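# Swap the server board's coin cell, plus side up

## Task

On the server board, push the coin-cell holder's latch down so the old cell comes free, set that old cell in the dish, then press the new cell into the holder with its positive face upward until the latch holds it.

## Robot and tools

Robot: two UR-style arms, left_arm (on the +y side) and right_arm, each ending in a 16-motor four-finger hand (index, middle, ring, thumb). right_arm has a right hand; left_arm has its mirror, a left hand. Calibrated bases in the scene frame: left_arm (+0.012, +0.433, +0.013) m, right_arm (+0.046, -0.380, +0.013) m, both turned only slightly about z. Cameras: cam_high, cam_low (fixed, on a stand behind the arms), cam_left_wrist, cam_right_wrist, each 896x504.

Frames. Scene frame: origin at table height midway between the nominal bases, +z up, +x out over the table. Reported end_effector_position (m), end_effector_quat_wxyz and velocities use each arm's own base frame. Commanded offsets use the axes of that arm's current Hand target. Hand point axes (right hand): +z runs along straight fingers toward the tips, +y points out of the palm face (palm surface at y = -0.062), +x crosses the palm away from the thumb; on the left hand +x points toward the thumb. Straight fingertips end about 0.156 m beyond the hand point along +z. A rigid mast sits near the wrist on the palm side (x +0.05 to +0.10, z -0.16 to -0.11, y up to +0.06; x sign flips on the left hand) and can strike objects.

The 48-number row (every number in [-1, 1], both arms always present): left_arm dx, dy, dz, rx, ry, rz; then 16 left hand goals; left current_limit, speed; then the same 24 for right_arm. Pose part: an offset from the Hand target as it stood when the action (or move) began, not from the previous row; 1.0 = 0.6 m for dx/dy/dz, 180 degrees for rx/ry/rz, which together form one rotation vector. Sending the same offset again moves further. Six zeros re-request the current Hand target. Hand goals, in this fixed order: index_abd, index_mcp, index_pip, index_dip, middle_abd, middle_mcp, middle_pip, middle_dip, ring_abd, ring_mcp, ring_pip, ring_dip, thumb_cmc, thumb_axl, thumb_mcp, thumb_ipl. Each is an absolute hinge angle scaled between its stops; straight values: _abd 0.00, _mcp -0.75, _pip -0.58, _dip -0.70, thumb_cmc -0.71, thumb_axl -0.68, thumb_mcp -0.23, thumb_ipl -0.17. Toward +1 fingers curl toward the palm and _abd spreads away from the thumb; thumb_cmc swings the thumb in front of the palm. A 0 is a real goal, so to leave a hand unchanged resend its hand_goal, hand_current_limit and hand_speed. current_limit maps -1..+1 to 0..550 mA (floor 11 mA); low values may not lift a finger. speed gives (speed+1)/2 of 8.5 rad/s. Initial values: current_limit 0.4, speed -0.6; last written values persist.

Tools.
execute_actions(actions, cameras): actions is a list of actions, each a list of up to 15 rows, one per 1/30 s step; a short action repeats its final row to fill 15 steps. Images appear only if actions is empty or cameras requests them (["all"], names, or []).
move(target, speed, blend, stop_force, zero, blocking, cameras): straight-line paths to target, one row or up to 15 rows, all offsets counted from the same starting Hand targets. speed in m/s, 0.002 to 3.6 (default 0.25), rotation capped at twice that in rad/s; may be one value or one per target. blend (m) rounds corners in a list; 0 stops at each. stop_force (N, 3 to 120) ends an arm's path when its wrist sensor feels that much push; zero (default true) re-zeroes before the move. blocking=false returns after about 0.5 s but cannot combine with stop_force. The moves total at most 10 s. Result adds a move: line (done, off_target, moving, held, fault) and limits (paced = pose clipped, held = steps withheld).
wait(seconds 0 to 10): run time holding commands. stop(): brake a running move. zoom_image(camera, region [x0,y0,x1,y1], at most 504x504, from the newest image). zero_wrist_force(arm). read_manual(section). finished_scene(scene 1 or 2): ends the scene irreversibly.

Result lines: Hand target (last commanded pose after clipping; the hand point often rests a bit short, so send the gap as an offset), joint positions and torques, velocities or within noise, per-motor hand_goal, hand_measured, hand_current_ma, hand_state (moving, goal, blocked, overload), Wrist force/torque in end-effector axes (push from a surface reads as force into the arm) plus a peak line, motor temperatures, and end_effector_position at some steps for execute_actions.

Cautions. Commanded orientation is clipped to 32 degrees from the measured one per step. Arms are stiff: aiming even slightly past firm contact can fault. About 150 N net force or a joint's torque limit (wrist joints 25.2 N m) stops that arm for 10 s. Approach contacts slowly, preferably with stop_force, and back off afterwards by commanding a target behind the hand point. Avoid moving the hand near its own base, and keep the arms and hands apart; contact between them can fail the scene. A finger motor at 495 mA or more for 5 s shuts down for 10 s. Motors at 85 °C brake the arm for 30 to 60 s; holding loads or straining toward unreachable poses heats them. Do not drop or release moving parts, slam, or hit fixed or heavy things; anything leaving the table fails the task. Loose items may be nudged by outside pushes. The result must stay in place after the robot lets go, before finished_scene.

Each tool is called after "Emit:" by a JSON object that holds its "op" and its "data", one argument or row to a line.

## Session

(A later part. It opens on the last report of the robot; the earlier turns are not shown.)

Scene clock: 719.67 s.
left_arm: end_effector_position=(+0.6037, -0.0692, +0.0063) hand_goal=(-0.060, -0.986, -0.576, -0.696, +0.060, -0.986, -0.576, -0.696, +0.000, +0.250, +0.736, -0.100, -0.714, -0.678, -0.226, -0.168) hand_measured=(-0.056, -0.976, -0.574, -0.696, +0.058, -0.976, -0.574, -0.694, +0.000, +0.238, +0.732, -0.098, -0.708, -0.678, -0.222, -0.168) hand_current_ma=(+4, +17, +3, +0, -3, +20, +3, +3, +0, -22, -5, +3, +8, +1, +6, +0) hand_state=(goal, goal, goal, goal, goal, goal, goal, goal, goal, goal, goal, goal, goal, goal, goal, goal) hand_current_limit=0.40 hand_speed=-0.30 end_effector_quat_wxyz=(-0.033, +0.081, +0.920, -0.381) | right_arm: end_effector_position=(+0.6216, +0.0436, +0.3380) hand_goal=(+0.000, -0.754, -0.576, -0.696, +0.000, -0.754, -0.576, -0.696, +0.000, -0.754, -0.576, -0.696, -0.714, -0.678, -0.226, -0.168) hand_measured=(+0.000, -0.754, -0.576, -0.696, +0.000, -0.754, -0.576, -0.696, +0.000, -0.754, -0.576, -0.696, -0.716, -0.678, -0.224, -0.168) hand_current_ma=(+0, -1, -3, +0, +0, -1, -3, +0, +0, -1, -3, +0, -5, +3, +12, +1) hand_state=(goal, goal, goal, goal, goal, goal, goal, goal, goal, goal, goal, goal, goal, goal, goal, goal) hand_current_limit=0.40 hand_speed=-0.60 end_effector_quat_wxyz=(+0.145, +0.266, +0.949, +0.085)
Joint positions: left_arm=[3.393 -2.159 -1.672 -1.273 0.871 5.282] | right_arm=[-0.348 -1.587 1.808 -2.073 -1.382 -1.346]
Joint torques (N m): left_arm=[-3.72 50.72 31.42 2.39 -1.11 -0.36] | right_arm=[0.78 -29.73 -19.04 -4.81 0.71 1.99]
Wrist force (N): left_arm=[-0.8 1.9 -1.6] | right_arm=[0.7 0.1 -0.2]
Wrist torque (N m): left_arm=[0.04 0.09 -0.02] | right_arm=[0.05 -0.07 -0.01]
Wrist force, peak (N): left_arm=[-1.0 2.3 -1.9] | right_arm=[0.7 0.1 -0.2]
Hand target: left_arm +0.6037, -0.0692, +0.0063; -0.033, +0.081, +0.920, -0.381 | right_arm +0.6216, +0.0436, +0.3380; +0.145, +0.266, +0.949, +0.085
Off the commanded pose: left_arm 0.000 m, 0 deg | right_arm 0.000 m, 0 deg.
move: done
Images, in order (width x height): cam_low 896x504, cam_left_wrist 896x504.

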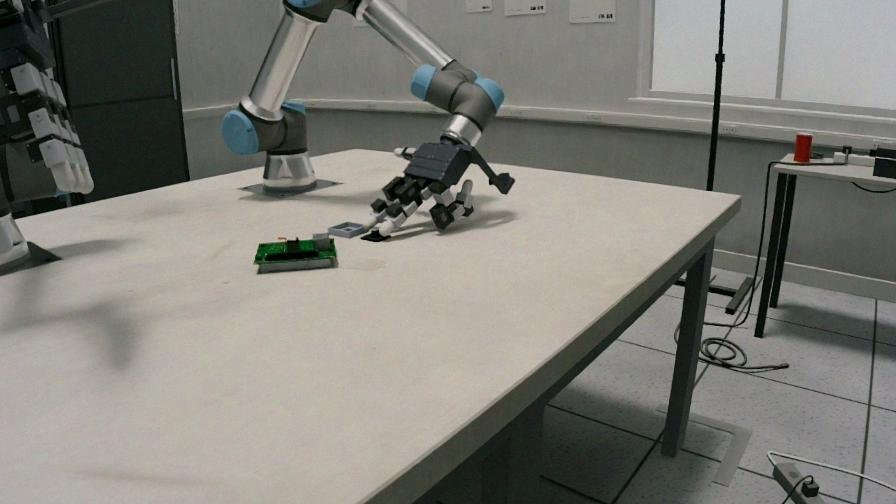

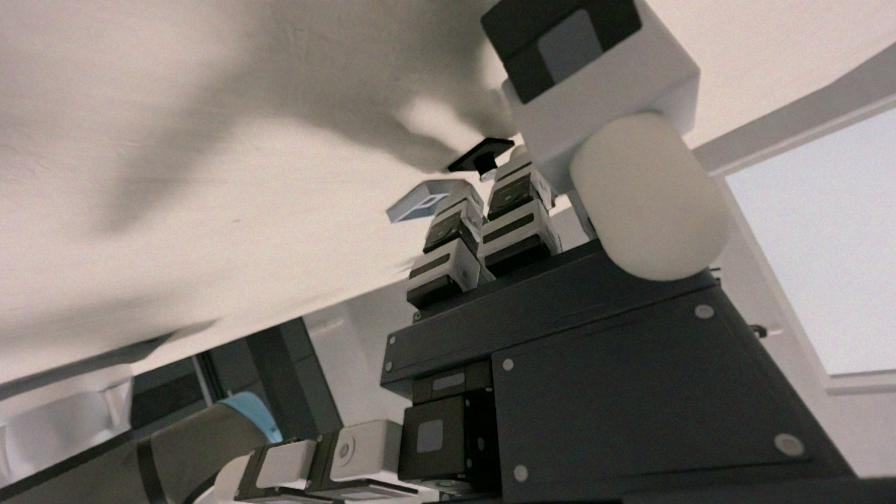

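Emit:
{"op": "move", "data": {
  "target": [0,0.0012,0.0035,0,0,0,-0.06,-0.986,-0.576,-0.696,0.06,-0.986,-0.576,-0.696,0,0.25,0.737,-0.1,-0.714,-0.678,-0.226,-0.168,0.4,-0.9,0,0,0,0,0,0,0,-0.754,-0.576,-0.696,0,-0.754,-0.576,-0.696,0,-0.754,-0.576,-0.696,-0.714,-0.678,-0.226,-0.168,0.4,-0.6],
  "speed": 0.02,
  "cameras": ["cam_low"]
}}

Emit:
{"op": "zoom_image", "data": {
  "camera": "cam_low",
  "region": [340, 210, 400, 252]
}}

Emit:
{"op": "move", "data": {
  "target": [0,0,0,0,0,0,0.11,-0.986,-0.576,-0.696,-0.11,-0.986,-0.576,-0.696,0,0.25,0.737,-0.1,-0.714,-0.678,-0.226,-0.168,0.4,-0.9,0,0,0,0,0,0,0,-0.754,-0.576,-0.696,0,-0.754,-0.576,-0.696,0,-0.754,-0.576,-0.696,-0.714,-0.678,-0.226,-0.168,0.4,-0.6],
  "speed": 0.02,
  "cameras": ["cam_left_wrist","cam_low"]
}}

Emit:
{"op": "zoom_image", "data": {
  "camera": "cam_left_wrist",
  "region": [400, 80, 560, 240]
}}

Emit:
{"op": "zoom_image", "data": {
  "camera": "cam_low",
  "region": [340, 210, 400, 252]
}}

Scene clock: 731.70 s.
left_arm: end_effector_position=(+0.6036, -0.0702, +0.0043) hand_goal=(-0.060, -0.986, -0.576, -0.696, +0.060, -0.986, -0.576, -0.696, +0.000, +0.250, +0.736, -0.100, -0.714, -0.678, -0.226, -0.168) hand_measured=(-0.056, -0.976, -0.574, -0.696, +0.058, -0.976, -0.574, -0.694, +0.000, +0.238, +0.732, -0.098, -0.708, -0.678, -0.222, -0.168) hand_current_ma=(+4, +17, +3, +0, -3, +20, +3, +3, +0, -22, -5, +3, +8, +1, +6, +0) hand_state=(goal, goal, goal, goal, goal, goal, goal, goal, goal, goal, goal, goal, goal, goal, goal, goal) hand_current_limit=0.40 hand_speed=-0.90 end_effector_quat_wxyz=(-0.033, +0.081, +0.920, -0.381) | right_arm: end_effector_position=(+0.6216, +0.0436, +0.3380) hand_goal=(+0.000, -0.754, -0.576, -0.696, +0.000, -0.754, -0.576, -0.696, +0.000, -0.754, -0.576, -0.696, -0.714, -0.678, -0.226, -0.168) hand_measured=(+0.000, -0.754, -0.576, -0.696, +0.000, -0.754, -0.576, -0.696, +0.000, -0.754, -0.576, -0.696, -0.716, -0.678, -0.224, -0.168) hand_current_ma=(+0, -1, -3, +0, +0, -1, -3, +0, +0, -1, -3, +0, -5, +3, +12, +1) hand_state=(goal, goal, goal, goal, goal, goal, goal, goal, goal, goal, goal, goal, goal, goal, goal, goal) hand_current_limit=0.40 hand_speed=-0.60 end_effector_quat_wxyz=(+0.145, +0.266, +0.949, +0.085)
Joint positions: left_arm=[3.391 -2.161 -1.674 -1.267 0.871 5.281] | right_arm=[-0.348 -1.587 1.808 -2.073 -1.382 -1.346]
Joint torques (N m): left_arm=[-11.04 39.5 9.45 1.85 -2.15 -2.15] | right_arm=[-0.71 -29.41 -18.41 -4.79 0.75 2.07]
Wrist force (N): left_arm=[-0.6 2.1 -1.4] | right_arm=[0.3 0.0 0.0]
Wrist torque (N m): left_arm=[0.05 0.07 -0.01] | right_arm=[0.01 -0.03 -0.05]
Wrist force, peak (N): left_arm=[-0.8 2.3 -2.0] | right_arm=[0.6 0.2 -0.4]
Hand target: left_arm +0.6036, -0.0701, +0.0043; -0.033, +0.081, +0.920, -0.381 | right_arm +0.6216, +0.0436, +0.3380; +0.145, +0.266, +0.949, +0.085
Off the commanded pose: left_arm 0.000 m, 0 deg | right_arm 0.000 m, 0 deg.
move: done
Images, in order (width x height): cam_low 896x504.

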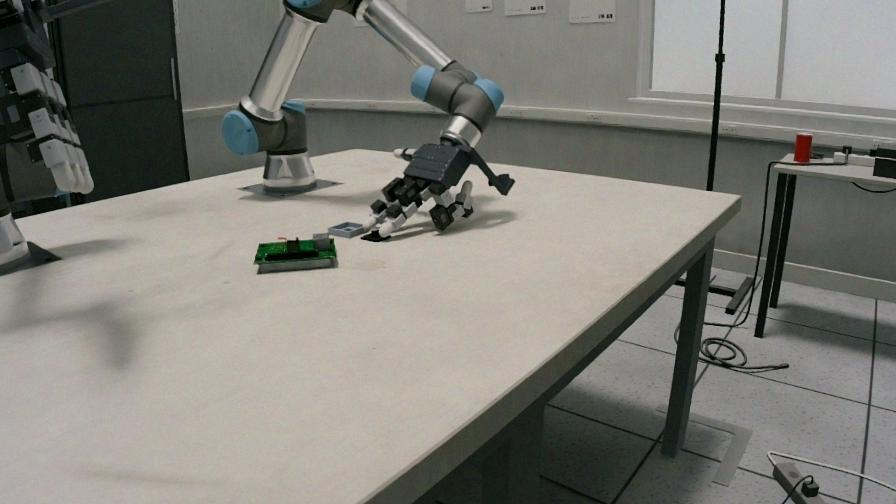

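Scaled by 8.400 from the camera's 896x504 image, which has a finer 1280x720 frame.

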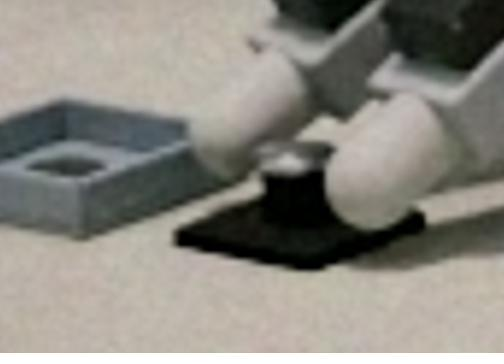

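Scene clock: 732.27 s.
left_arm: end_effector_position=(+0.6035, -0.0702, +0.0043) hand_goal=(+0.110, -0.986, -0.576, -0.696, -0.110, -0.986, -0.576, -0.696, +0.000, +0.250, +0.736, -0.100, -0.714, -0.678, -0.226, -0.168) hand_measured=(+0.026, -0.976, -0.574, -0.696, -0.038, -0.976, -0.574, -0.694, +0.000, +0.238, +0.732, -0.098, -0.708, -0.678, -0.222, -0.168) hand_current_ma=(-234, +17, +3, +0, +194, +20, +3, +3, +0, -22, -5, +3, +8, +1, +6, +0) hand_state=(blocked, goal, goal, goal, blocked, goal, goal, goal, goal, goal, goal, goal, goal, goal, goal, goal) hand_current_limit=0.40 hand_speed=-0.90 end_effector_quat_wxyz=(-0.034, +0.081, +0.920, -0.381) | right_arm: end_effector_position=(+0.6216, +0.0436, +0.3380) hand_goal=(+0.000, -0.754, -0.576, -0.696, +0.000, -0.754, -0.576, -0.696, +0.000, -0.754, -0.576, -0.696, -0.714, -0.678, -0.226, -0.168) hand_measured=(+0.000, -0.754, -0.576, -0.696, +0.000, -0.754, -0.576, -0.696, +0.000, -0.754, -0.576, -0.696, -0.716, -0.678, -0.224, -0.168) hand_current_ma=(+0, -1, -3, +0, +0, -1, -3, +0, +0, -1, -3, +0, -5, +3, +12, +1) hand_state=(goal, goal, goal, goal, goal, goal, goal, goal, goal, goal, goal, goal, goal, goal, goal, goal) hand_current_limit=0.40 hand_speed=-0.60 end_effector_quat_wxyz=(+0.145, +0.266, +0.949, +0.085)
Joint positions: left_arm=[3.391 -2.161 -1.674 -1.267 0.871 5.281] | right_arm=[-0.348 -1.587 1.808 -2.073 -1.382 -1.346]
Joint torques (N m): left_arm=[-8.9 45.27 16.45 0.76 -1.7 -0.57] | right_arm=[-0.44 -30.21 -17.73 -4.79 0.78 1.82]
Wrist force (N): left_arm=[-0.7 2.1 -1.7] | right_arm=[0.4 0.1 -0.2]
Wrist torque (N m): left_arm=[0.07 0.07 -0.01] | right_arm=[0.04 -0.03 -0.04]
Wrist force, peak (N): left_arm=[-0.7 2.2 -1.7] | right_arm=[0.7 -0.2 -0.2]
Hand target: left_arm +0.6036, -0.0701, +0.0043; -0.033, +0.081, +0.920, -0.381 | right_arm +0.6216, +0.0436, +0.3380; +0.145, +0.266, +0.949, +0.085
Off the commanded pose: left_arm 0.000 m, 0 deg | right_arm 0.000 m, 0 deg.
move: done
Images, in order (width x height): cam_low 896x504, cam_left_wrist 896x504.

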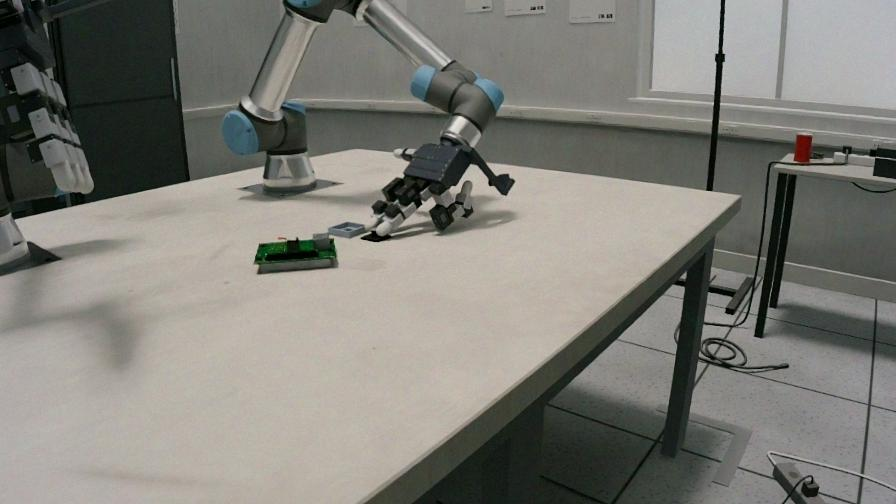

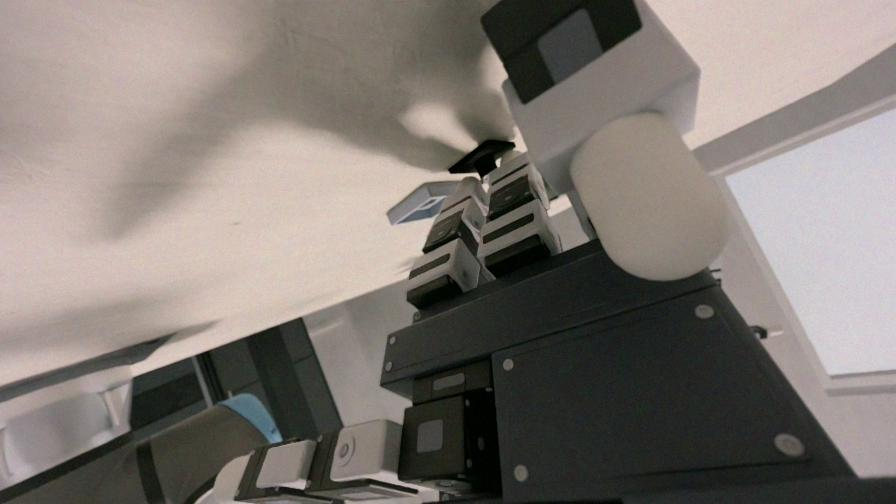

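Scaled by 3.150 from the camera's 896x504 image, which has a finer 1280x720 frame.

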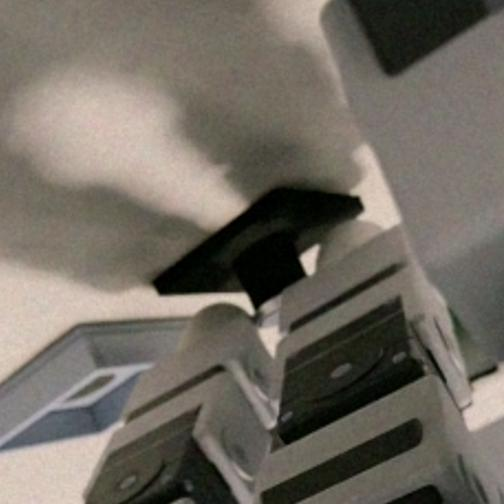

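Scaled by 8.400 from the camera's 896x504 image, which has a finer 1280x720 frame.

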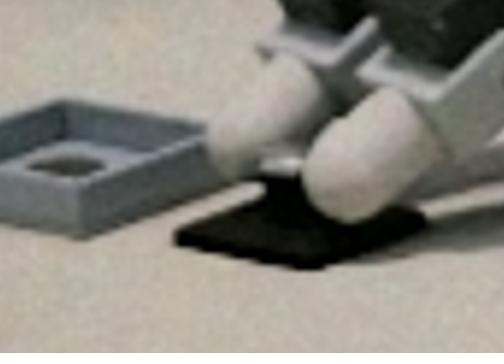

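Emit:
{"op": "move", "data": {
  "target": [0,-0.11,-0.11,0,0,0,0.11,-0.986,-0.576,-0.696,-0.11,-0.986,-0.576,-0.696,0,0.25,0.737,-0.1,-0.714,-0.678,-0.226,-0.168,0.4,-0.9,0,0,0,0,0,0,0,-0.754,-0.576,-0.696,0,-0.754,-0.576,-0.696,0,-0.754,-0.576,-0.696,-0.714,-0.678,-0.226,-0.168,0.4,-0.6],
  "speed": 0.08,
  "cameras": ["cam_left_wrist","cam_low"]
}}

Emit:
{"op": "zoom_image", "data": {
  "camera": "cam_left_wrist",
  "region": [400, 80, 560, 240]
}}

Emit:
{"op": "zoom_image", "data": {
  "camera": "cam_low",
  "region": [330, 150, 430, 220]
}}

Scene clock: 738.90 s.
left_arm: end_effector_position=(+0.6037, -0.0701, +0.0977) hand_goal=(+0.110, -0.986, -0.576, -0.696, -0.110, -0.986, -0.576, -0.696, +0.000, +0.250, +0.736, -0.100, -0.714, -0.678, -0.226, -0.168) hand_measured=(+0.026, -0.976, -0.574, -0.696, -0.038, -0.976, -0.574, -0.694, +0.000, +0.238, +0.732, -0.098, -0.708, -0.678, -0.222, -0.168) hand_current_ma=(-233, +17, +3, +0, +194, +20, +3, +3, +0, -22, -5, +3, +8, +1, +6, +0) hand_state=(blocked, goal, goal, goal, blocked, goal, goal, goal, goal, goal, goal, goal, goal, goal, goal, goal) hand_current_limit=0.40 hand_speed=-0.90 end_effector_quat_wxyz=(-0.033, +0.081, +0.920, -0.381) | right_arm: end_effector_position=(+0.6216, +0.0436, +0.3380) hand_goal=(+0.000, -0.754, -0.576, -0.696, +0.000, -0.754, -0.576, -0.696, +0.000, -0.754, -0.576, -0.696, -0.714, -0.678, -0.226, -0.168) hand_measured=(+0.000, -0.754, -0.576, -0.696, +0.000, -0.754, -0.576, -0.696, +0.000, -0.754, -0.576, -0.696, -0.716, -0.678, -0.224, -0.168) hand_current_ma=(+0, -1, -3, +0, +0, -1, -3, +0, +0, -1, -3, +0, -5, +3, +12, +1) hand_state=(goal, goal, goal, goal, goal, goal, goal, goal, goal, goal, goal, goal, goal, goal, goal, goal) hand_current_limit=0.40 hand_speed=-0.60 end_effector_quat_wxyz=(+0.145, +0.266, +0.949, +0.085)
Joint positions: left_arm=[3.391 -2.039 -1.59 -1.474 0.871 5.281] | right_arm=[-0.348 -1.587 1.808 -2.073 -1.382 -1.346]
Joint torques (N m): left_arm=[-12.79 36.88 10.06 1.69 -2.21 2.32] | right_arm=[-0.02 -29.79 -18.73 -4.78 0.98 1.95]
Wrist force (N): left_arm=[-0.5 2.4 -1.6] | right_arm=[0.4 -0.1 0.0]
Wrist torque (N m): left_arm=[0.09 0.03 0.00] | right_arm=[-0.01 -0.03 -0.05]
Wrist force, peak (N): left_arm=[-0.6 2.1 -2.2] | right_arm=[0.6 0.4 -0.1]
Hand target: left_arm +0.6036, -0.0702, +0.0977; -0.033, +0.081, +0.920, -0.381 | right_arm +0.6216, +0.0436, +0.3380; +0.145, +0.266, +0.949, +0.085
Off the commanded pose: left_arm 0.000 m, 0 deg | right_arm 0.000 m, 0 deg.
move: done
Images, in order (width x height): cam_low 896x504, cam_left_wrist 896x504.

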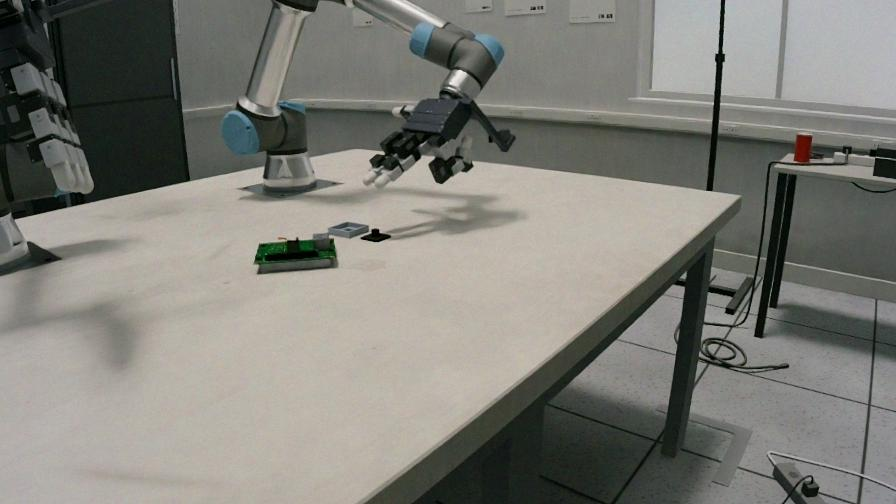

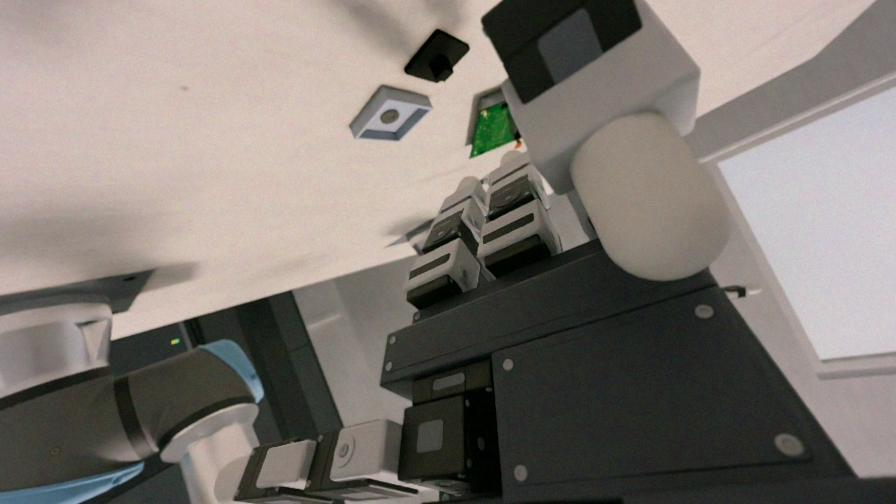

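Scaled by 3.150 from the camera's 896x504 image, which has a finer 1280x720 frame.

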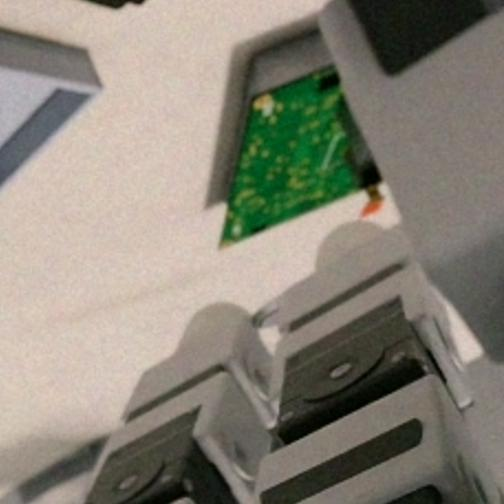

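Scaled by 5.040 from the camera's 896x504 image, which has a finer 1280x720 frame.

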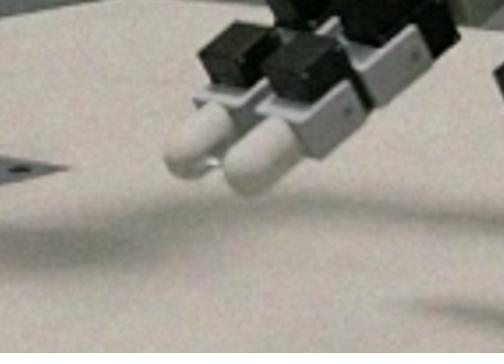

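Emit:
{"op": "move", "data": {
  "target": [0,0,0,0,0,0,0.11,-0.452,-0.576,-0.696,-0.11,-0.452,-0.576,-0.696,0,0.25,0.737,-0.1,-0.714,-0.678,-0.226,-0.168,0.4,-0.9,0,0,0,0,0,0,0,-0.754,-0.576,-0.696,0,-0.754,-0.576,-0.696,0,-0.754,-0.576,-0.696,-0.714,-0.678,-0.226,-0.168,0.4,-0.6],
  "speed": 0.02,
  "cameras": ["cam_left_wrist"]
}}

Emit:
{"op": "zoom_image", "data": {
  "camera": "cam_left_wrist",
  "region": [380, 120, 540, 280]
}}

Emit:
{"op": "move", "data": {
  "target": [0,-0.1178,0,0,0,-0.5,0.11,-0.452,-0.576,-0.696,-0.11,-0.452,-0.576,-0.696,0,0.25,0.737,-0.1,-0.714,-0.678,-0.226,-0.168,0.4,-0.9,0,0,0,0,0,0,0,-0.754,-0.576,-0.696,0,-0.754,-0.576,-0.696,0,-0.754,-0.576,-0.696,-0.714,-0.678,-0.226,-0.168,0.4,-0.6],
  "speed": 0.4,
  "cameras": ["cam_high","cam_low"]
}}

Scene clock: 758.13 s.
left_arm: end_effector_position=(+0.6036, -0.0702, +0.0976) hand_goal=(+0.110, -0.452, -0.576, -0.696, -0.110, -0.452, -0.576, -0.696, +0.000, +0.250, +0.736, -0.100, -0.714, -0.678, -0.226, -0.168) hand_measured=(+0.026, -0.450, -0.574, -0.696, -0.038, -0.450, -0.574, -0.694, +0.000, +0.238, +0.732, -0.098, -0.708, -0.678, -0.222, -0.168) hand_current_ma=(-233, +4, +3, +0, +194, +4, +3, +3, +0, -22, -5, +3, +8, +1, +6, +0) hand_state=(blocked, goal, goal, goal, blocked, goal, goal, goal, goal, goal, goal, goal, goal, goal, goal, goal) hand_current_limit=0.40 hand_speed=-0.90 end_effector_quat_wxyz=(-0.033, +0.081, +0.920, -0.381) | right_arm: end_effector_position=(+0.6216, +0.0436, +0.3380) hand_goal=(+0.000, -0.754, -0.576, -0.696, +0.000, -0.754, -0.576, -0.696, +0.000, -0.754, -0.576, -0.696, -0.714, -0.678, -0.226, -0.168) hand_measured=(+0.000, -0.754, -0.576, -0.696, +0.000, -0.754, -0.576, -0.696, +0.000, -0.754, -0.576, -0.696, -0.716, -0.678, -0.224, -0.168) hand_current_ma=(+0, -1, -3, +0, +0, -1, -3, +0, +0, -1, -3, +0, -5, +3, +12, +1) hand_state=(goal, goal, goal, goal, goal, goal, goal, goal, goal, goal, goal, goal, goal, goal, goal, goal) hand_current_limit=0.40 hand_speed=-0.60 end_effector_quat_wxyz=(+0.145, +0.266, +0.949, +0.085)
Joint positions: left_arm=[3.391 -2.039 -1.591 -1.474 0.871 5.281] | right_arm=[-0.348 -1.587 1.808 -2.073 -1.382 -1.346]
Joint torques (N m): left_arm=[-12.45 33.51 9.76 1.62 -1.92 2.13] | right_arm=[-0.87 -30.2 -19.15 -4.63 1.16 2.05]
Wrist force (N): left_arm=[-0.6 2.1 -1.6] | right_arm=[0.3 0.1 -0.2]
Wrist torque (N m): left_arm=[0.11 0.05 -0.01] | right_arm=[0.05 -0.02 -0.05]
Wrist force, peak (N): left_arm=[-0.5 2.6 -1.5] | right_arm=[0.6 0.3 -0.3]
Hand target: left_arm +0.6036, -0.0702, +0.0977; -0.033, +0.081, +0.920, -0.381 | right_arm +0.6216, +0.0436, +0.3380; +0.145, +0.266, +0.949, +0.085
Off the commanded pose: left_arm 0.000 m, 0 deg | right_arm 0.000 m, 0 deg.
move: done
Images, in order (width x height): cam_left_wrist 896x504.

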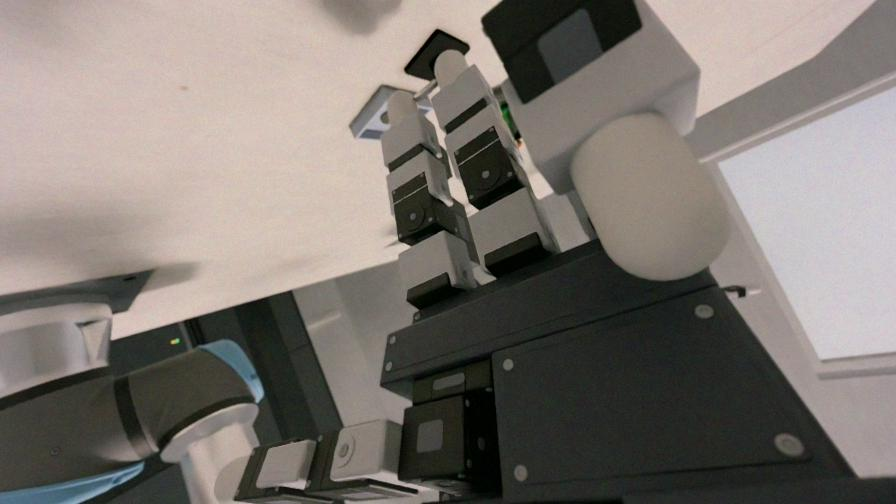

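Scaled by 3.150 from the camera's 896x504 image, which has a finer 1280x720 frame.

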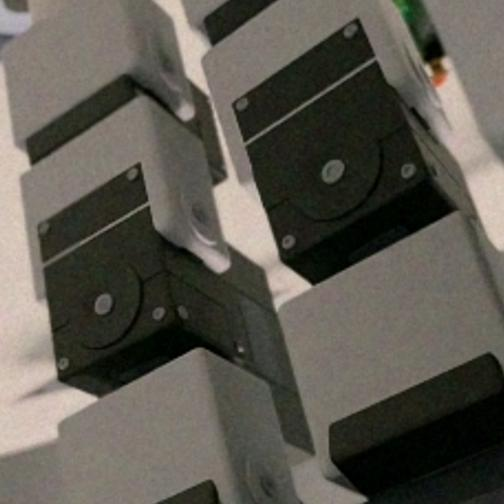

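Scene clock: 760.63 s.
left_arm: end_effector_position=(+0.5949, -0.1193, +0.1475) hand_goal=(+0.110, -0.452, -0.576, -0.696, -0.110, -0.452, -0.576, -0.696, +0.000, +0.250, +0.736, -0.100, -0.714, -0.678, -0.226, -0.168) hand_measured=(+0.026, -0.452, -0.574, -0.696, -0.038, -0.452, -0.574, -0.694, +0.000, +0.238, +0.732, -0.098, -0.712, -0.678, -0.222, -0.168) hand_current_ma=(-233, +1, +3, +0, +194, +0, +2, +3, +0, -22, -5, +3, +2, +1, +6, +0) hand_state=(blocked, goal, goal, goal, blocked, goal, goal, goal, goal, goal, goal, goal, goal, goal, goal, goal) hand_current_limit=0.40 hand_speed=-0.90 end_effector_quat_wxyz=(-0.293, -0.594, +0.708, -0.246) | right_arm: end_effector_position=(+0.6216, +0.0436, +0.3380) hand_goal=(+0.000, -0.754, -0.576, -0.696, +0.000, -0.754, -0.576, -0.696, +0.000, -0.754, -0.576, -0.696, -0.714, -0.678, -0.226, -0.168) hand_measured=(+0.000, -0.754, -0.576, -0.696, +0.000, -0.754, -0.576, -0.696, +0.000, -0.754, -0.576, -0.696, -0.716, -0.678, -0.224, -0.168) hand_current_ma=(+0, -1, -3, +0, +0, -1, -3, +0, +0, -1, -3, +0, -5, +3, +12, +1) hand_state=(goal, goal, goal, goal, goal, goal, goal, goal, goal, goal, goal, goal, goal, goal, goal, goal) hand_current_limit=0.40 hand_speed=-0.60 end_effector_quat_wxyz=(+0.145, +0.266, +0.949, +0.085)
Joint positions: left_arm=[3.389 -2.21 -1.386 -1.505 0.87 3.707] | right_arm=[-0.348 -1.587 1.808 -2.073 -1.382 -1.346]
Joint torques (N m): left_arm=[-11.31 54 34.06 0.44 -2.03 -2.67] | right_arm=[-0.17 -30.24 -18.73 -4.81 1.26 1.96]
Wrist force (N): left_arm=[-1.3 0.9 -1.7] | right_arm=[0.2 -0.1 -0.1]
Wrist torque (N m): left_arm=[0.19 -0.04 -0.01] | right_arm=[0.01 -0.01 -0.05]
Wrist force, peak (N): left_arm=[-1.3 2.4 -2.2] | right_arm=[0.6 0.2 -0.3]
Hand target: left_arm +0.5949, -0.1194, +0.1476; -0.293, -0.594, +0.708, -0.246 | right_arm +0.6216, +0.0436, +0.3380; +0.145, +0.266, +0.949, +0.085
Off the commanded pose: left_arm 0.000 m, 0 deg | right_arm 0.000 m, 0 deg.
move: done
Images, in order (width x height): cam_high 896x504, cam_low 896x504.

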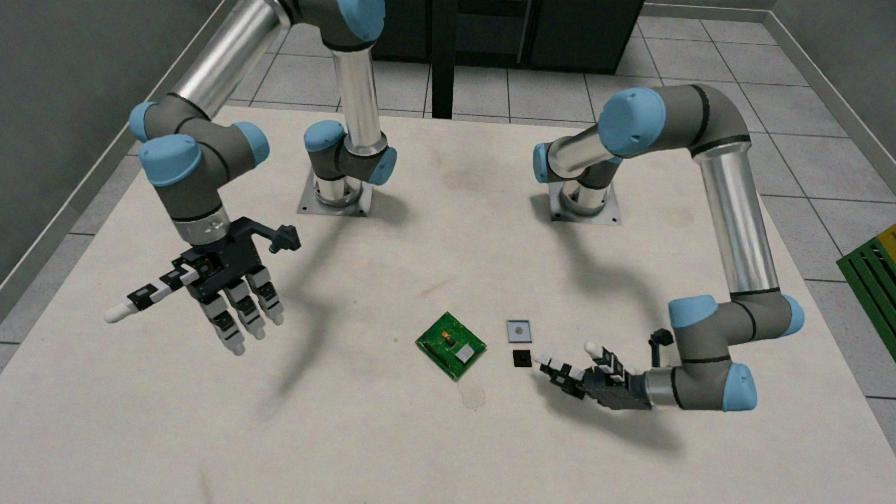

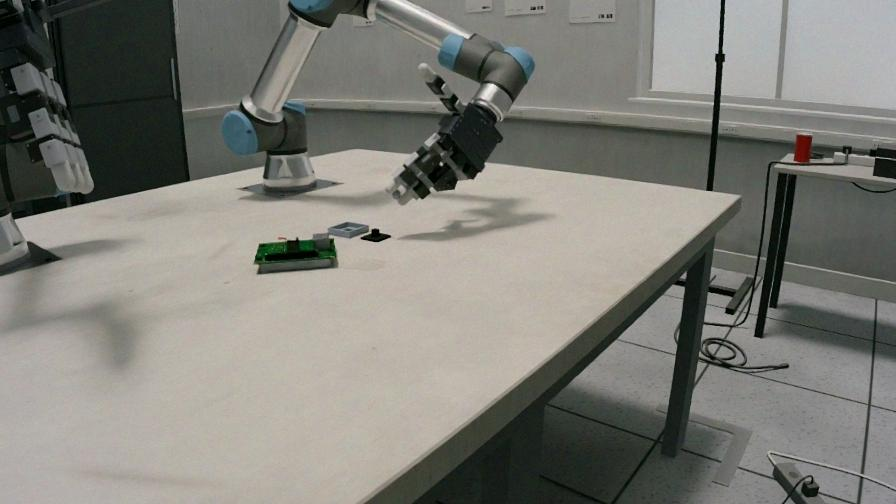

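Emit:
{"op": "move", "data": {
  "target": [0.0679,0,0.0561,0,0,-0.5,0.11,-0.452,-0.576,-0.696,-0.11,-0.452,-0.576,-0.696,0,0.25,0.737,-0.1,-0.714,-0.678,-0.226,-0.168,0.4,-0.9,0,0,0,0,0,0,0,-0.754,-0.576,-0.696,0,-0.754,-0.576,-0.696,0,-0.754,-0.576,-0.696,-0.714,-0.678,-0.226,-0.168,0.4,-0.6],
  "speed": 0.4,
  "cameras": ["all"]
}}

Emit:
{"op": "zoom_image", "data": {
  "camera": "cam_low",
  "region": [320, 160, 440, 250]
}}

Emit:
{"op": "zoom_image", "data": {
  "camera": "cam_left_wrist",
  "region": [340, 20, 500, 180]
}}

Scene clock: 766.77 s.
left_arm: end_effector_position=(+0.5857, -0.1712, +0.1526) hand_goal=(+0.110, -0.452, -0.576, -0.696, -0.110, -0.452, -0.576, -0.696, +0.000, +0.250, +0.736, -0.100, -0.714, -0.678, -0.226, -0.168) hand_measured=(+0.026, -0.458, -0.574, -0.696, -0.038, -0.460, -0.576, -0.694, +0.000, +0.238, +0.734, -0.098, -0.718, -0.678, -0.222, -0.168) hand_current_ma=(-233, -8, +1, +0, +194, -15, +0, +2, +0, -22, -2, +3, -6, +1, +6, +0) hand_state=(blocked, goal, goal, goal, blocked, goal, goal, goal, goal, goal, goal, goal, goal, goal, goal, goal) hand_current_limit=0.40 hand_speed=-0.90 end_effector_quat_wxyz=(+0.381, +0.920, -0.081, -0.033) end_effector_velocity=(+0.000, -0.001, +0.000) end_effector_angular_velocity=(+0.000, +0.004, +0.002) | right_arm: end_effector_position=(+0.6216, +0.0436, +0.3380) hand_goal=(+0.000, -0.754, -0.576, -0.696, +0.000, -0.754, -0.576, -0.696, +0.000, -0.754, -0.576, -0.696, -0.714, -0.678, -0.226, -0.168) hand_measured=(+0.000, -0.754, -0.576, -0.696, +0.000, -0.754, -0.576, -0.696, +0.000, -0.754, -0.576, -0.696, -0.716, -0.678, -0.224, -0.168) hand_current_ma=(+0, -1, -3, +0, +0, -1, -3, +0, +0, -1, -3, +0, -5, +3, +12, +1) hand_state=(goal, goal, goal, goal, goal, goal, goal, goal, goal, goal, goal, goal, goal, goal, goal, goal) hand_current_limit=0.40 hand_speed=-0.60 end_effector_quat_wxyz=(+0.145, +0.266, +0.949, +0.085)
Joint positions: left_arm=[3.45 -2.041 -1.774 -1.332 0.894 2.209] | right_arm=[-0.348 -1.587 1.808 -2.073 -1.382 -1.346]
Joint velocities: left_arm=[-0.001 0 0 0 0 -0.005] | right_arm=[within noise]
Joint torques (N m): left_arm=[-12.97 34.46 30.1 0.23 -0.23 -2.8] | right_arm=[-0.44 -30.89 -19.09 -4.76 1.27 1.93]
Wrist force (N): left_arm=[0.0 -0.6 -0.1] | right_arm=[0.4 0.2 0.0]
Wrist torque (N m): left_arm=[0.02 0.01 -0.02] | right_arm=[0.05 -0.03 -0.04]
Wrist force, peak (N): left_arm=[-1.5 1.4 -2.3] | right_arm=[0.7 -0.1 -0.4]
Hand target: left_arm +0.5858, -0.1712, +0.1526; +0.381, +0.920, -0.081, -0.033 | right_arm +0.6216, +0.0436, +0.3380; +0.145, +0.266, +0.949, +0.085
Off the commanded pose: left_arm 0.000 m, 0 deg | right_arm 0.000 m, 0 deg.
move: done

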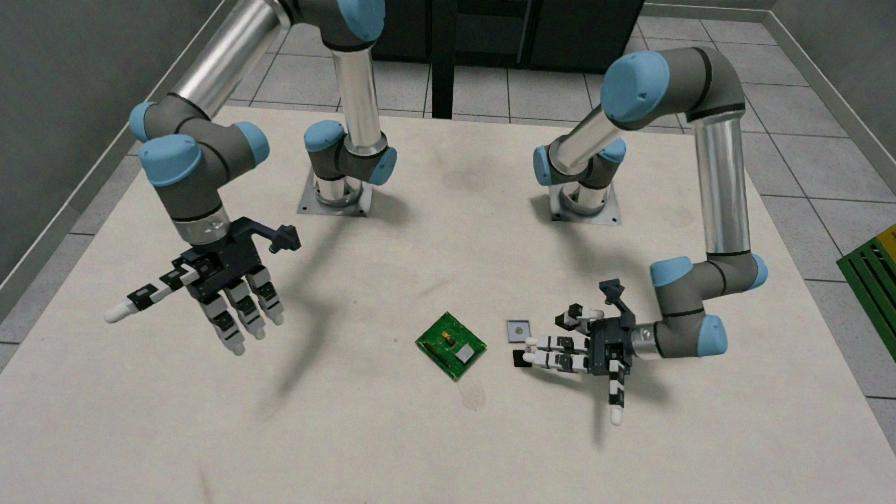

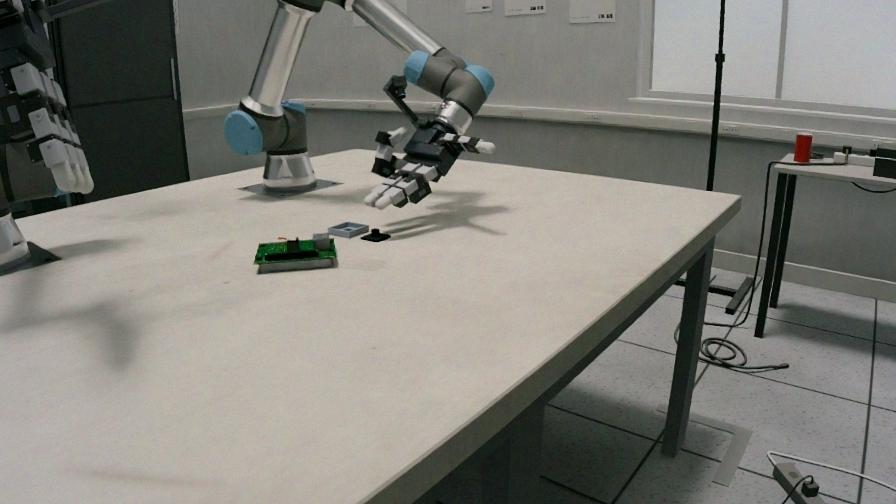

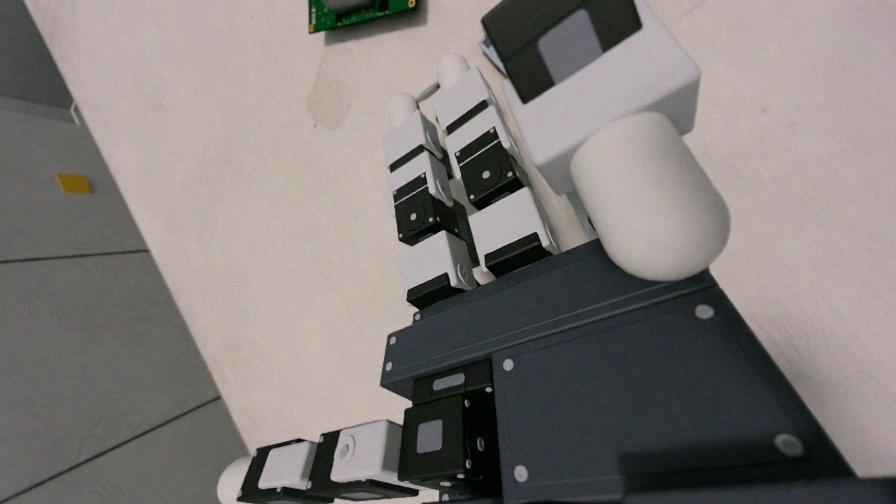

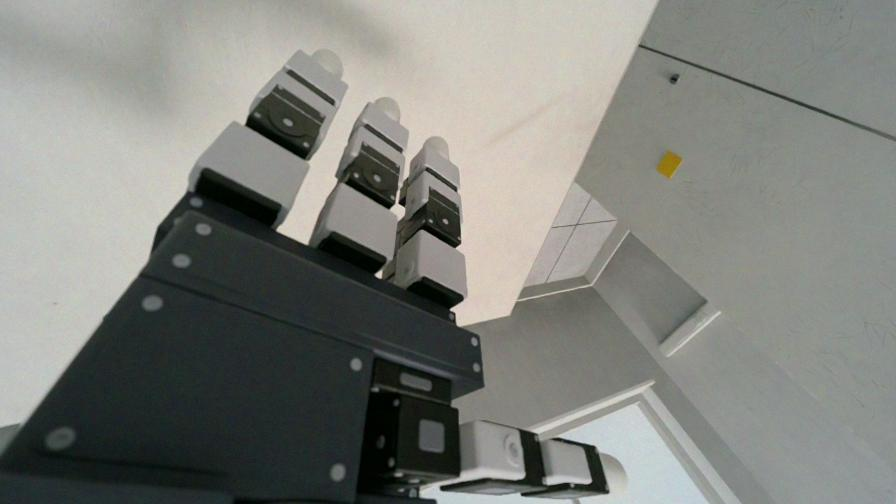

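Scaled by 4.200 from the camera's 896x504 image, which has a finer 1280x720 frame.

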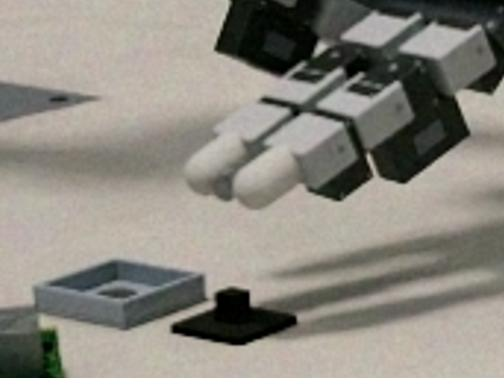

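Scaled by 3.150 from the camera's 896x504 image, which has a finer 1280x720 frame.

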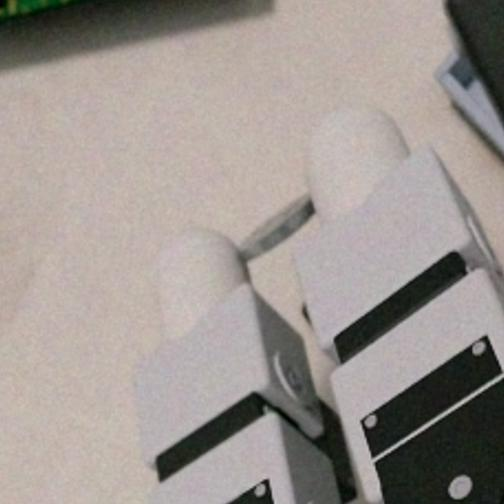

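Emit:
{"op": "move", "data": {
  "target": [0,-0.0495,0.0412,0,0,0,0.11,-0.452,-0.576,-0.696,-0.11,-0.452,-0.576,-0.696,0,0.25,0.737,-0.1,-0.714,-0.678,-0.226,-0.168,0.4,-0.9,0,0,0,0,0,0,0,-0.754,-0.576,-0.696,0,-0.754,-0.576,-0.696,0,-0.754,-0.576,-0.696,-0.714,-0.678,-0.226,-0.168,0.4,-0.6],
  "speed": 0.1,
  "stop_force": 5,
  "cameras": ["cam_low","cam_left_wrist"]
}}

Emit:
{"op": "zoom_image", "data": {
  "camera": "cam_low",
  "region": [340, 200, 410, 249]
}}

Emit:
{"op": "zoom_image", "data": {
  "camera": "cam_left_wrist",
  "region": [370, 20, 490, 140]
}}

Scene clock: 791.53 s.
left_arm: end_effector_position=(+0.5864, -0.1677, +0.1141) hand_goal=(+0.110, -0.452, -0.576, -0.696, -0.110, -0.452, -0.576, -0.696, +0.000, +0.250, +0.736, -0.100, -0.714, -0.678, -0.226, -0.168) hand_measured=(+0.026, -0.458, -0.576, -0.696, -0.038, -0.460, -0.576, -0.694, +0.000, +0.238, +0.734, -0.098, -0.718, -0.678, -0.222, -0.168) hand_current_ma=(-233, -10, +1, +0, +194, -16, +0, +2, +0, -22, -2, +3, -7, +1, +6, +0) hand_state=(blocked, goal, goal, goal, blocked, goal, goal, goal, goal, goal, goal, goal, goal, goal, goal, goal) hand_current_limit=0.40 hand_speed=-0.90 end_effector_quat_wxyz=(+0.381, +0.920, -0.081, -0.033) | right_arm: end_effector_position=(+0.6216, +0.0436, +0.3380) hand_goal=(+0.000, -0.754, -0.576, -0.696, +0.000, -0.754, -0.576, -0.696, +0.000, -0.754, -0.576, -0.696, -0.714, -0.678, -0.226, -0.168) hand_measured=(+0.000, -0.754, -0.576, -0.696, +0.000, -0.754, -0.576, -0.696, +0.000, -0.754, -0.576, -0.696, -0.716, -0.678, -0.224, -0.168) hand_current_ma=(+0, -1, -3, +0, +0, -1, -3, +0, +0, -1, -3, +0, -5, +3, +12, +1) hand_state=(goal, goal, goal, goal, goal, goal, goal, goal, goal, goal, goal, goal, goal, goal, goal, goal) hand_current_limit=0.40 hand_speed=-0.60 end_effector_quat_wxyz=(+0.145, +0.266, +0.949, +0.085)
Joint positions: left_arm=[3.455 -2.103 -1.798 -1.25 0.897 2.215] | right_arm=[-0.348 -1.587 1.808 -2.073 -1.382 -1.346]
Joint torques (N m): left_arm=[-11.96 36.12 29.94 2.86 -2.49 -2.31] | right_arm=[-1 -31.4 -19.11 -4.65 1.32 1.93]
Wrist force (N): left_arm=[-0.1 -0.7 -0.5] | right_arm=[0.3 0.1 -0.2]
Wrist torque (N m): left_arm=[0.05 0.01 -0.02] | right_arm=[0.04 -0.03 -0.05]
Wrist force, peak (N): left_arm=[0.0 -1.5 0.2] | right_arm=[0.7 0.1 -0.3]
Hand target: left_arm +0.5864, -0.1677, +0.1141; +0.381, +0.920, -0.081, -0.033 | right_arm +0.6216, +0.0436, +0.3380; +0.145, +0.266, +0.949, +0.085
Off the commanded pose: left_arm 0.000 m, 0 deg | right_arm 0.000 m, 0 deg.
move: done
Images, in order (width x height): cam_low 896x504, cam_left_wrist 896x504.

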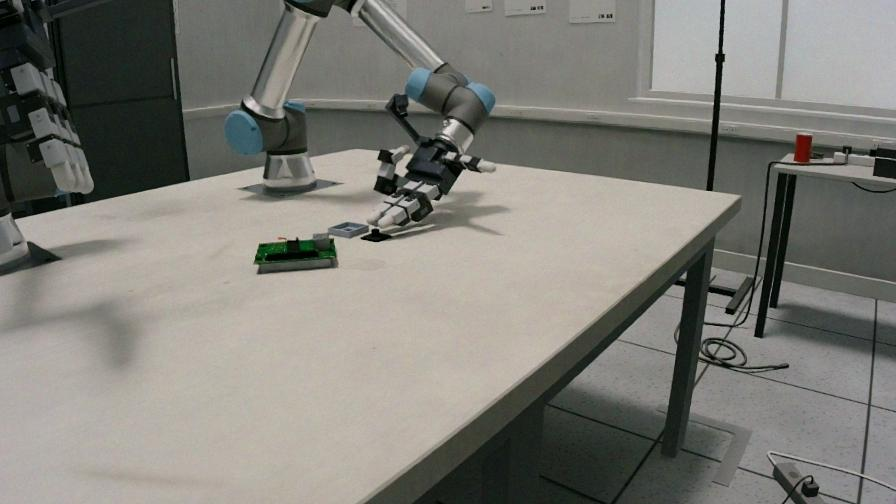

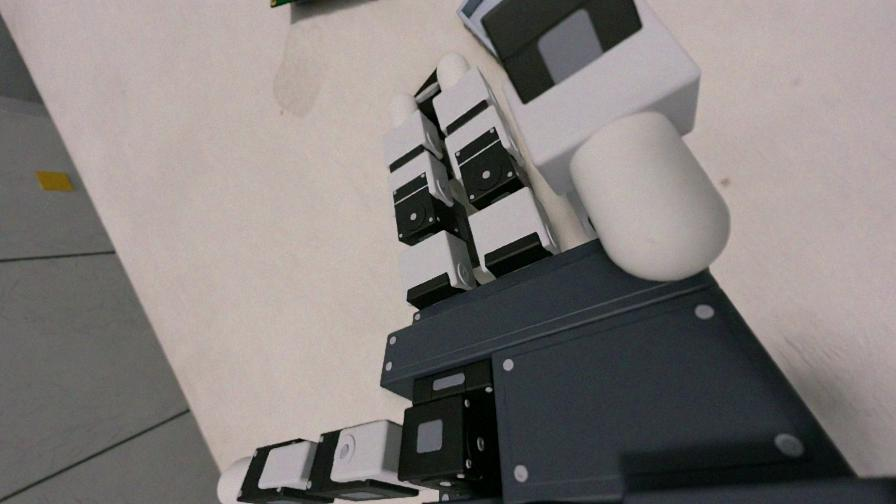

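Scaled by 7.200 from the camera's 896x504 image, which has a finer 1280x720 frame.

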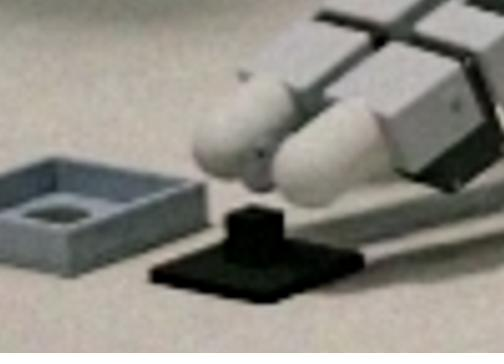

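Scaled by 4.200 from the camera's 896x504 image, which has a finer 1280x720 frame.

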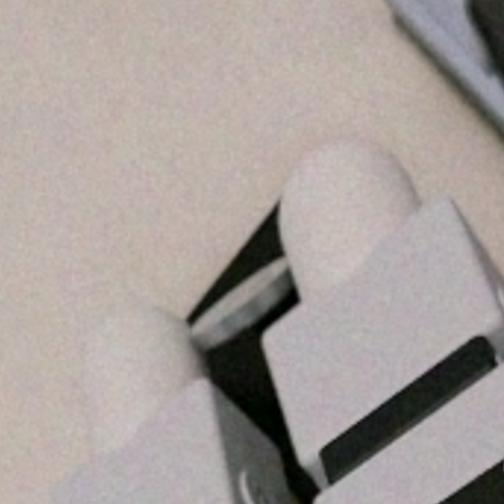

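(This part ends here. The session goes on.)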